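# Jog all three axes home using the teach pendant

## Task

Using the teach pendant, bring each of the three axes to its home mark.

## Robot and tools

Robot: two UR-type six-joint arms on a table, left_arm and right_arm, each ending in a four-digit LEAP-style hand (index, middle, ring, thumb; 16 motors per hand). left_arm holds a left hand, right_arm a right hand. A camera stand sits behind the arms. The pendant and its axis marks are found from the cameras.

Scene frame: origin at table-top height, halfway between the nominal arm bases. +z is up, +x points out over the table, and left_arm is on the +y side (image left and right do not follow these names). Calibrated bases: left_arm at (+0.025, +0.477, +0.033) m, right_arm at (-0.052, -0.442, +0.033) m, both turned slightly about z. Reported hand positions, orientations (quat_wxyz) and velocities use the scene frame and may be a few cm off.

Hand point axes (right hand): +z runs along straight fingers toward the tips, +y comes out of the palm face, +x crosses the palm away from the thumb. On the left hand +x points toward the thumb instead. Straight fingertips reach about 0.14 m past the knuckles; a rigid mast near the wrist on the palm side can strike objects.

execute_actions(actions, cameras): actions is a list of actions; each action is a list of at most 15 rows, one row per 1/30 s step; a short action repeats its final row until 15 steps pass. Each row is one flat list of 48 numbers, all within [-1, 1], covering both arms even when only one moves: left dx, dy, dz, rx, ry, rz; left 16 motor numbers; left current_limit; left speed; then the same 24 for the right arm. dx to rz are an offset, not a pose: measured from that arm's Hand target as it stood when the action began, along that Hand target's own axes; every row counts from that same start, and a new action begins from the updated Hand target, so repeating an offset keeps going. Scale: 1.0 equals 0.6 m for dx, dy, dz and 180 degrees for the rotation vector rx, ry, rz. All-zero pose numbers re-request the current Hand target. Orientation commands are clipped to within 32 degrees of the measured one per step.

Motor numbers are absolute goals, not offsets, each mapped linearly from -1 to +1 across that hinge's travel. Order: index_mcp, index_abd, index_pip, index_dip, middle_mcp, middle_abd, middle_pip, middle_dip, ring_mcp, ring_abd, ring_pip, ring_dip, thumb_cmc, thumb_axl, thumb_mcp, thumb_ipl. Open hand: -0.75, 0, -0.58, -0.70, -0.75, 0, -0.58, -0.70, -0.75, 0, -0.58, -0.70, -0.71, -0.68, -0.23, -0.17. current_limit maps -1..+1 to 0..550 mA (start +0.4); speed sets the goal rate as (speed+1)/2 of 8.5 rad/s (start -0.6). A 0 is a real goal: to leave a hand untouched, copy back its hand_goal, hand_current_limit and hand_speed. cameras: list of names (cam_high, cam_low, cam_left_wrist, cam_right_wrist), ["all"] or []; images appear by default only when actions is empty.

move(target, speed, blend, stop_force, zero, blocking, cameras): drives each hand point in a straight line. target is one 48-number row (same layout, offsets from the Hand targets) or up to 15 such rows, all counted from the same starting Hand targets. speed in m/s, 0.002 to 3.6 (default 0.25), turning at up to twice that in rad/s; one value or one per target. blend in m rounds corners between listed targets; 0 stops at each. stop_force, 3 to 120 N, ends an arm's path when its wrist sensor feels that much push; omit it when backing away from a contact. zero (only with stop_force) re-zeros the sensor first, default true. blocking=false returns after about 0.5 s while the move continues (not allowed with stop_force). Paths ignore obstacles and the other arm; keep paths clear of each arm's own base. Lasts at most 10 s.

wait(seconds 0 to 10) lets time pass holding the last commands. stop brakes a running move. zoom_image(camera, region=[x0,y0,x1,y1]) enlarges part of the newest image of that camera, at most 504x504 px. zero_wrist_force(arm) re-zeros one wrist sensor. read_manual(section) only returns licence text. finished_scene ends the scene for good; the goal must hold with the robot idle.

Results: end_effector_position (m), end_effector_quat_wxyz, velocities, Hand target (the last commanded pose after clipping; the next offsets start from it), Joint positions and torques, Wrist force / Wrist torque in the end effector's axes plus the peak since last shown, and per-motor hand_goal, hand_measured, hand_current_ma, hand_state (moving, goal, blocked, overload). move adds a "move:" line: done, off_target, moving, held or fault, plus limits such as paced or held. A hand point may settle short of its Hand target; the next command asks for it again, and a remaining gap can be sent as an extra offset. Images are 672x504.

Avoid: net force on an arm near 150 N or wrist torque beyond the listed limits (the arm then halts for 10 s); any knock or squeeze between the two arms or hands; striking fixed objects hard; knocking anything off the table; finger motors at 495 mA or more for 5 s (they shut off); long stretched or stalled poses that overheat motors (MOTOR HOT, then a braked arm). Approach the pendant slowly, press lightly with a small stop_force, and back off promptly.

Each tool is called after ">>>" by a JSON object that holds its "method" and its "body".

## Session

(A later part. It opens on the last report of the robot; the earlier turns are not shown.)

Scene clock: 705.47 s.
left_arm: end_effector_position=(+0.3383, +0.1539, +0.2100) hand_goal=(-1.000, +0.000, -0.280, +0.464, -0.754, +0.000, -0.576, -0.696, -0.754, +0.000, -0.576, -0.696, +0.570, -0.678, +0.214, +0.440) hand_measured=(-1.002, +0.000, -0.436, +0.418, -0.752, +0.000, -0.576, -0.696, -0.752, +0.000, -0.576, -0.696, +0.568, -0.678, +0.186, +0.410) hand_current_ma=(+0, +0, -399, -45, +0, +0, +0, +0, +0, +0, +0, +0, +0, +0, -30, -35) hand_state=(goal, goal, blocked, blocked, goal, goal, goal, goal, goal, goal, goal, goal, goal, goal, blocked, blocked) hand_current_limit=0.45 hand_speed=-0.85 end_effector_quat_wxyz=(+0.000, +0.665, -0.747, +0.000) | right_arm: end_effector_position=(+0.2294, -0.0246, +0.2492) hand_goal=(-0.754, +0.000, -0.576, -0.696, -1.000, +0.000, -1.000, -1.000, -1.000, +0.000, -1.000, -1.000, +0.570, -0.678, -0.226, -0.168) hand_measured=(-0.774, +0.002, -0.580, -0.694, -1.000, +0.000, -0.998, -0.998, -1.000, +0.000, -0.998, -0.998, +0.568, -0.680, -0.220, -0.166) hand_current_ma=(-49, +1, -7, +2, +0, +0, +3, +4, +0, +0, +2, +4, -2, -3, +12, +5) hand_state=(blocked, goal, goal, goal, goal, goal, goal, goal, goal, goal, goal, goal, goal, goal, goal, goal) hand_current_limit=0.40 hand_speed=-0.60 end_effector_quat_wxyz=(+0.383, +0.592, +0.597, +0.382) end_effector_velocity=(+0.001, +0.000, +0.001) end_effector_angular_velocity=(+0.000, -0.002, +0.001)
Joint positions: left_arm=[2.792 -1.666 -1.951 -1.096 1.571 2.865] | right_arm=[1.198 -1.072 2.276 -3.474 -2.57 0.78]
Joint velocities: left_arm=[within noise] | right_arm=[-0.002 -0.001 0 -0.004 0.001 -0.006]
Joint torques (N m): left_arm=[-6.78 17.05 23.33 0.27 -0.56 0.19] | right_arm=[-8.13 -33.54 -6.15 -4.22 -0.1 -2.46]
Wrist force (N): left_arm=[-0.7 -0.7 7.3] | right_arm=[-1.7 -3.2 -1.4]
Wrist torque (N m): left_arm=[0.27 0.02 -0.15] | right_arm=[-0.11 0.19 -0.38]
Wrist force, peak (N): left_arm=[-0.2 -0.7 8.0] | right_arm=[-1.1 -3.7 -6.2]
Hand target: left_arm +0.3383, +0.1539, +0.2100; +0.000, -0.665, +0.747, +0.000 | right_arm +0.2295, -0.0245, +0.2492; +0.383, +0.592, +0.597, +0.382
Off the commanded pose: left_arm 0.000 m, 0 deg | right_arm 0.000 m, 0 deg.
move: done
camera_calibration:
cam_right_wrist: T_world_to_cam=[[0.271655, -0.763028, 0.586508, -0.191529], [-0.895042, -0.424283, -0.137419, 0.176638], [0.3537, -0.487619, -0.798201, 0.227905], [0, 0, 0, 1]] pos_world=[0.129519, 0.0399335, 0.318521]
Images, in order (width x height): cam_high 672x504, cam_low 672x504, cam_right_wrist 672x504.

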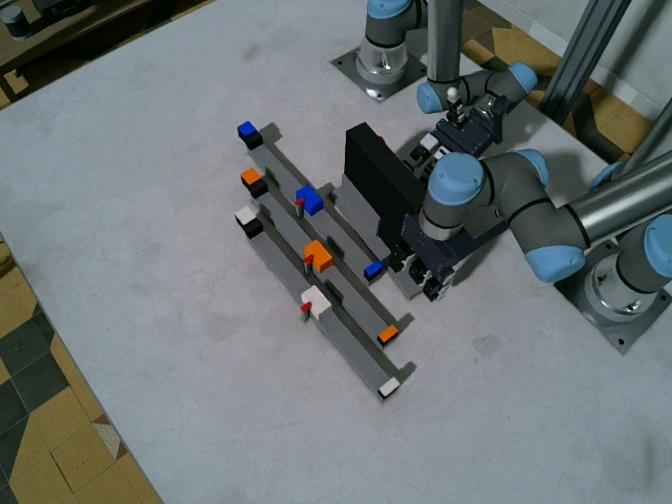

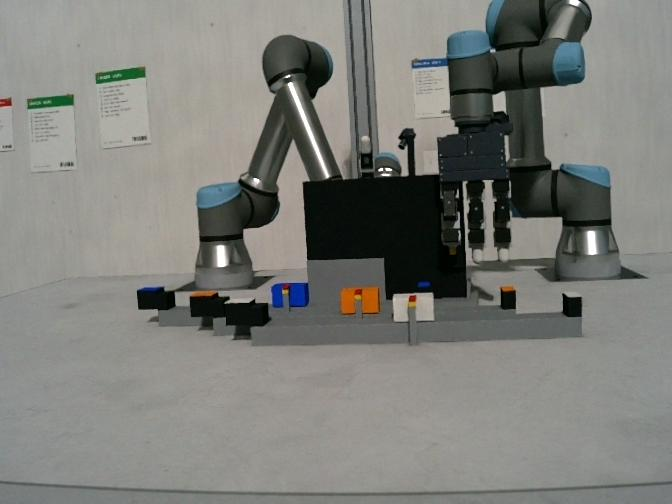

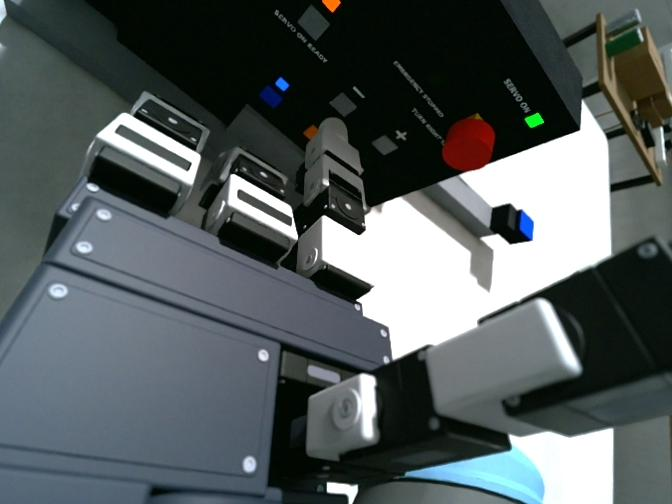

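>>> {"method": "move", "body": {"target": [0, 0, 0, 0, 0, 0, -1, 0, -0.28, 0.464, -0.754, 0, -0.576, -0.696, -0.754, 0, -0.576, -0.696, 0.571, -0.678, 0.215, 0.44, 0.45, -0.85, 0, -0.0352, -0.0755, 0, 0, 0, -0.754, 0, -0.576, -0.696, -1, 0, -1, -1, -1, 0, -1, -1, 0.571, -0.678, -0.226, -0.168, 0.4, -0.6], "speed": 0.1, "cameras": []}}

>>> {"method": "move", "body": {"target": [[0, 0, 0, 0, 0, 0, -1, 0, -0.576, 0.464, -0.754, 0, -0.576, -0.696, -0.754, 0, -0.576, -0.696, 0.571, -0.678, 0.19, 0.41, 0.2, -0.85, 0, 0, 0, 0, 0, 0, -0.754, 0, -0.576, -0.696, -1, 0, -1, -1, -1, 0, -1, -1, 0.571, -0.678, -0.226, -0.168, 0.4, -0.6], [0, 0, 0, 0, 0, 0, -1, 0, -0.576, -0.696, -0.754, 0, -0.576, -0.696, -0.754, 0, -0.576, -0.696, 0.571, -0.678, -0.226, -0.168, 0.2, -0.75, 0, 0, 0, 0, 0, 0, -0.754, 0, -0.576, -0.696, -1, 0, -1, -1, -1, 0, -1, -1, 0.571, -0.678, -0.226, -0.168, 0.4, -0.6]], "cameras": ["cam_low", "cam_high", "cam_left_wrist", "cam_right_wrist"]}}

Scene clock: 718.03 s.
left_arm: end_effector_position=(+0.3383, +0.1539, +0.2100) hand_goal=(-1.000, +0.000, -0.280, +0.464, -0.754, +0.000, -0.576, -0.696, -0.754, +0.000, -0.576, -0.696, +0.570, -0.678, +0.214, +0.440) hand_measured=(-1.002, +0.000, -0.436, +0.418, -0.752, +0.000, -0.576, -0.696, -0.752, +0.000, -0.576, -0.696, +0.568, -0.678, +0.186, +0.410) hand_current_ma=(+0, +0, -399, -45, +0, +0, +0, +0, +0, +0, +0, +0, +0, +0, -30, -35) hand_state=(goal, goal, blocked, blocked, goal, goal, goal, goal, goal, goal, goal, goal, goal, goal, blocked, blocked) hand_current_limit=0.45 hand_speed=-0.85 end_effector_quat_wxyz=(+0.000, +0.665, -0.747, +0.000) | right_arm: end_effector_position=(+0.1795, -0.0248, +0.2488) hand_goal=(-0.754, +0.000, -0.576, -0.696, -1.000, +0.000, -1.000, -1.000, -1.000, +0.000, -1.000, -1.000, +0.570, -0.678, -0.226, -0.168) hand_measured=(-0.774, +0.002, -0.580, -0.694, -1.000, +0.000, -0.998, -0.998, -1.000, +0.000, -0.998, -0.998, +0.568, -0.680, -0.220, -0.166) hand_current_ma=(-47, +1, -7, +2, +0, +0, +3, +4, +0, +0, +2, +4, -2, -3, +12, +5) hand_state=(goal, goal, goal, goal, goal, goal, goal, goal, goal, goal, goal, goal, goal, goal, goal, goal) hand_current_limit=0.40 hand_speed=-0.60 end_effector_quat_wxyz=(+0.383, +0.592, +0.597, +0.382)
Joint positions: left_arm=[2.792 -1.666 -1.951 -1.096 1.571 2.865] | right_arm=[1.31 -1.119 2.303 -3.301 -2.635 0.957]
Joint torques (N m): left_arm=[-6.96 16.93 23.67 0.34 -0.66 0.43] | right_arm=[0.42 -24.5 -21.34 -3.18 -1.01 -0.52]
Wrist force (N): left_arm=[-0.6 -0.8 8.0] | right_arm=[-2.3 -3.0 -1.7]
Wrist torque (N m): left_arm=[0.23 -0.01 -0.13] | right_arm=[-0.03 0.26 -0.38]
Wrist force, peak (N): left_arm=[-0.6 -0.7 8.2] | right_arm=[-2.3 -4.1 -2.4]
Hand target: left_arm +0.3383, +0.1539, +0.2100; +0.000, -0.665, +0.747, +0.000 | right_arm +0.1795, -0.0248, +0.2487; +0.383, +0.592, +0.597, +0.382
Off the commanded pose: left_arm 0.000 m, 0 deg | right_arm 0.000 m, 0 deg.
move: done
No camera images: "cameras" was empty.

Scene clock: 720.43 s.
left_arm: end_effector_position=(+0.3383, +0.1539, +0.2100) hand_goal=(-1.000, +0.000, -0.576, -0.696, -0.754, +0.000, -0.576, -0.696, -0.754, +0.000, -0.576, -0.696, +0.570, -0.678, -0.226, -0.168) hand_measured=(-0.998, +0.000, -0.572, -0.694, -0.752, +0.000, -0.576, -0.696, -0.752, +0.000, -0.576, -0.696, +0.568, -0.678, -0.216, -0.164) hand_current_ma=(+0, +0, +0, +0, +0, +0, +0, +0, +0, +0, +0, +0, +0, +0, +5, +1) hand_state=(goal, goal, goal, goal, goal, goal, goal, goal, goal, goal, goal, goal, goal, goal, goal, goal) hand_current_limit=0.20 hand_speed=-0.75 end_effector_quat_wxyz=(+0.000, +0.665, -0.747, +0.000) | right_arm: end_effector_position=(+0.1795, -0.0248, +0.2487) hand_goal=(-0.754, +0.000, -0.576, -0.696, -1.000, +0.000, -1.000, -1.000, -1.000, +0.000, -1.000, -1.000, +0.570, -0.678, -0.226, -0.168) hand_measured=(-0.774, +0.002, -0.580, -0.694, -1.000, +0.000, -0.998, -0.998, -1.000, +0.000, -0.998, -0.998, +0.568, -0.680, -0.220, -0.166) hand_current_ma=(-47, +1, -7, +2, +0, +0, +3, +4, +0, +0, +2, +4, -2, -3, +12, +5) hand_state=(goal, goal, goal, goal, goal, goal, goal, goal, goal, goal, goal, goal, goal, goal, goal, goal) hand_current_limit=0.40 hand_speed=-0.60 end_effector_quat_wxyz=(+0.383, +0.592, +0.597, +0.382)
Joint positions: left_arm=[2.792 -1.666 -1.951 -1.096 1.571 2.865] | right_arm=[1.31 -1.119 2.303 -3.301 -2.635 0.957]
Joint torques (N m): left_arm=[-7.08 17.72 22.65 1.46 -0.72 0.35] | right_arm=[4.55 -24.15 -21.02 -0.81 -2.63 2.47]
Wrist force (N): left_arm=[-0.5 -0.4 0.1] | right_arm=[-1.9 -2.9 -1.2]
Wrist torque (N m): left_arm=[-0.03 0.15 -0.06] | right_arm=[-0.06 0.21 -0.35]
Wrist force, peak (N): left_arm=[-0.3 -1.5 6.7] | right_arm=[-2.3 -3.2 -1.8]
Hand target: left_arm +0.3383, +0.1539, +0.2100; +0.000, -0.665, +0.747, +0.000 | right_arm +0.1795, -0.0248, +0.2487; +0.383, +0.592, +0.597, +0.382
Off the commanded pose: left_arm 0.000 m, 0 deg | right_arm 0.000 m, 0 deg.
move: done
camera_calibration:
cam_left_wrist: T_world_to_cam=[[0.74513, 0.666865, 0.00851931, -0.386382], [0.451571, -0.513887, 0.729386, -0.275085], [0.49078, -0.53964, -0.684049, 0.179917], [0, 0, 0, 1]] pos_world=[0.323825, 0.213393, 0.327007]
cam_right_wrist: T_world_to_cam=[[0.271737, -0.762971, 0.586544, -0.177988], [-0.894983, -0.424405, -0.13743, 0.131797], [0.353787, -0.487602, -0.798173, 0.245072], [0, 0, 0, 1]] pos_world=[0.0796186, 0.0396332, 0.318121]

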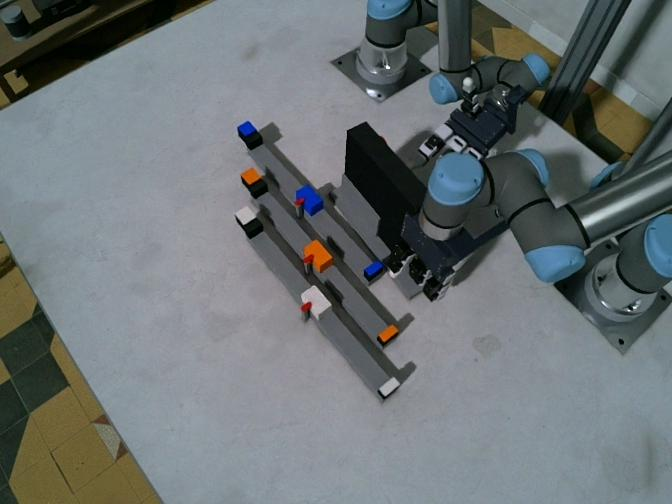

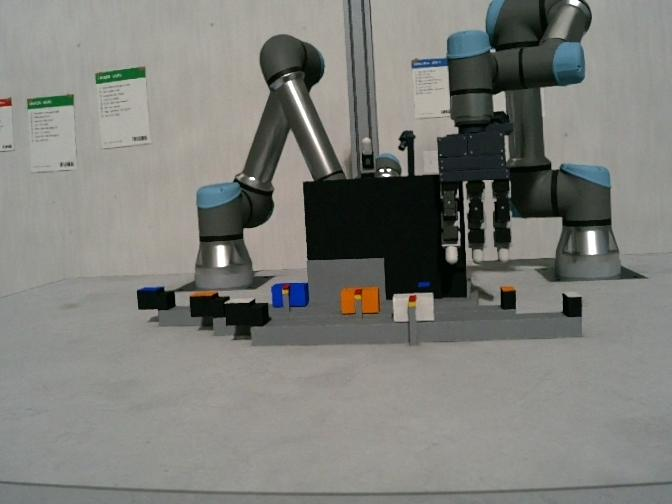

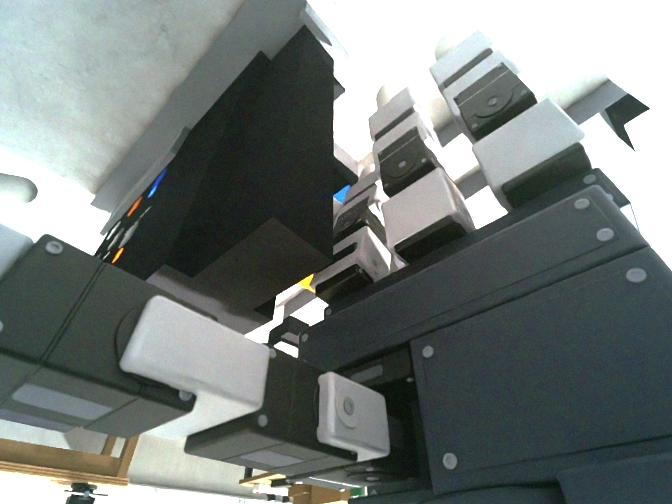

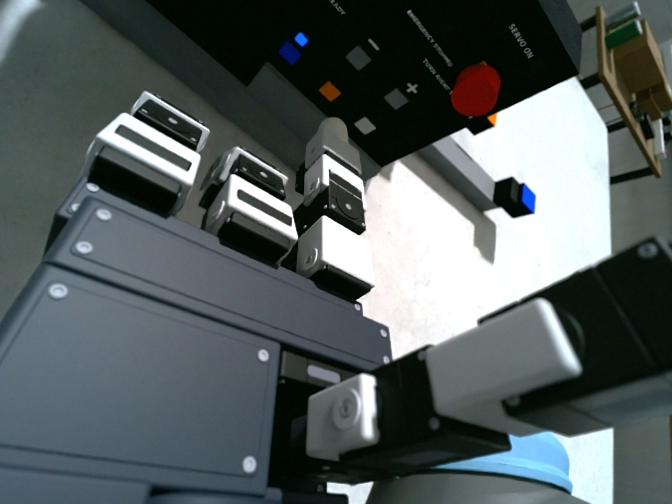

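>>> {"method": "move", "body": {"target": [0, 0, -0.3333, 0, 0, 0, -1, 0, -0.576, -0.696, -0.754, 0, -0.576, -0.696, -0.754, 0, -0.576, -0.696, 0.571, -0.678, -0.226, -0.168, 0.2, -0.75, 0, 0, 0, 0, 0, 0, -0.754, 0, -0.576, -0.696, -1, 0, -1, -1, -1, 0, -1, -1, 0.571, -0.678, -0.226, -0.168, 0.4, -0.6], "speed": 0.15, "cameras": ["cam_low", "cam_high"]}}

>>> {"method": "zoom_image", "body": {"camera": "cam_low", "region": [265, 275, 435, 325]}}

>>> {"method": "zoom_image", "body": {"camera": "cam_low", "region": [388, 285, 438, 325]}}

>>> {"method": "zoom_image", "body": {"camera": "cam_low", "region": [265, 275, 315, 315]}}

Scene clock: 725.00 s.
left_arm: end_effector_position=(+0.3384, +0.1539, +0.4099) hand_goal=(-1.000, +0.000, -0.576, -0.696, -0.754, +0.000, -0.576, -0.696, -0.754, +0.000, -0.576, -0.696, +0.570, -0.678, -0.226, -0.168) hand_measured=(-0.998, +0.000, -0.572, -0.694, -0.752, +0.000, -0.576, -0.696, -0.752, +0.000, -0.576, -0.696, +0.568, -0.678, -0.216, -0.164) hand_current_ma=(+0, +0, +0, +0, +0, +0, +0, +0, +0, +0, +0, +0, +0, +0, +4, +1) hand_state=(goal, goal, goal, goal, goal, goal, goal, goal, goal, goal, goal, goal, goal, goal, goal, goal) hand_current_limit=0.20 hand_speed=-0.75 end_effector_quat_wxyz=(+0.000, +0.665, -0.747, +0.000) | right_arm: end_effector_position=(+0.1795, -0.0248, +0.2487) hand_goal=(-0.754, +0.000, -0.576, -0.696, -1.000, +0.000, -1.000, -1.000, -1.000, +0.000, -1.000, -1.000, +0.570, -0.678, -0.226, -0.168) hand_measured=(-0.774, +0.002, -0.580, -0.694, -1.000, +0.000, -0.998, -0.998, -1.000, +0.000, -0.998, -0.998, +0.568, -0.680, -0.220, -0.166) hand_current_ma=(-47, +1, -7, +2, +0, +0, +3, +4, +0, +0, +2, +4, -2, -3, +12, +5) hand_state=(goal, goal, goal, goal, goal, goal, goal, goal, goal, goal, goal, goal, goal, goal, goal, goal) hand_current_limit=0.40 hand_speed=-0.60 end_effector_quat_wxyz=(+0.383, +0.592, +0.597, +0.382)
Joint positions: left_arm=[2.792 -1.565 -1.529 -1.618 1.571 2.865] | right_arm=[1.31 -1.119 2.303 -3.301 -2.635 0.957]
Joint torques (N m): left_arm=[2.21 16.8 28.39 2.05 1.89 1.52] | right_arm=[3.33 -24.49 -21.75 -0.65 -2.51 2.24]
Wrist force (N): left_arm=[-0.3 -0.3 0.1] | right_arm=[-1.9 -3.3 -1.3]
Wrist torque (N m): left_arm=[-0.03 0.13 -0.03] | right_arm=[-0.10 0.21 -0.36]
Wrist force, peak (N): left_arm=[-0.7 -0.3 -1.6] | right_arm=[-1.9 -3.6 -1.4]
Hand target: left_arm +0.3383, +0.1539, +0.4099; +0.000, -0.665, +0.747, +0.000 | right_arm +0.1795, -0.0248, +0.2487; +0.383, +0.592, +0.597, +0.382
Off the commanded pose: left_arm 0.000 m, 0 deg | right_arm 0.000 m, 0 deg.
move: done
Images, in order (width x height): cam_high 672x504, cam_low 672x504.

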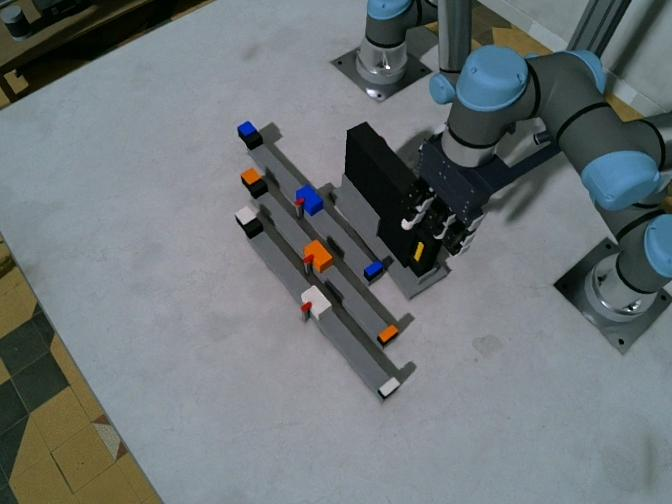

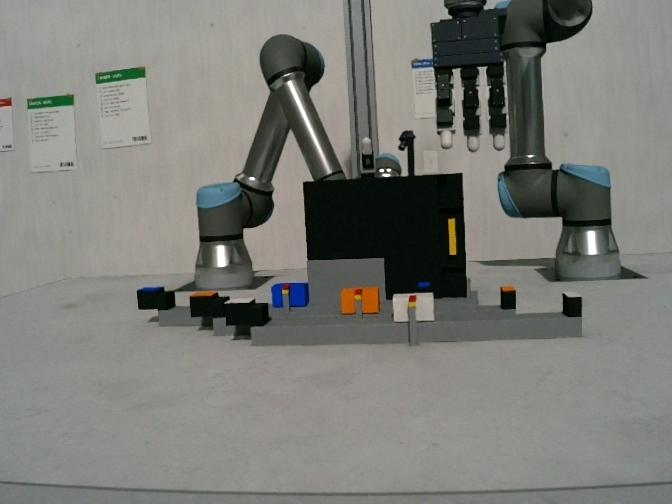

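Scaled by 2.965 from the camera's 672x504 image, which has a finer 960x720 frame.

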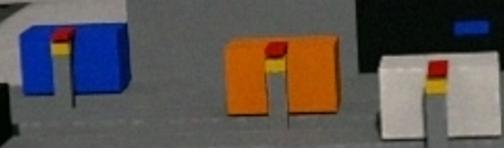

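Scaled by 10.080 from the camera's 672x504 image, which has a finer 960x720 frame.

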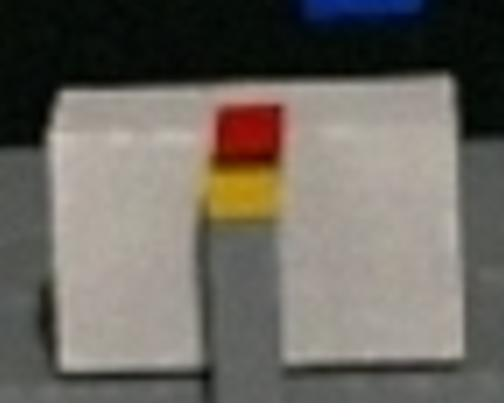

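Scaled by 10.080 from the camera's 672x504 image, which has a finer 960x720 frame.

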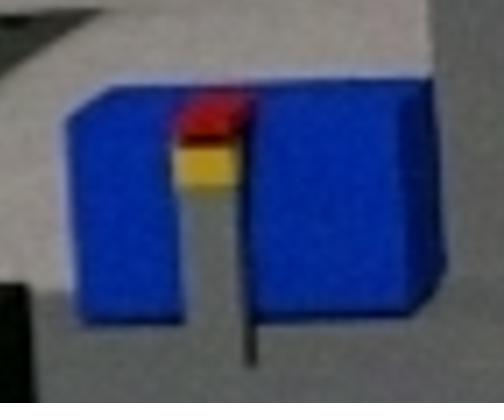

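>>> {"method": "finished_scene", "body": {}}

The scene is finished: the task was done.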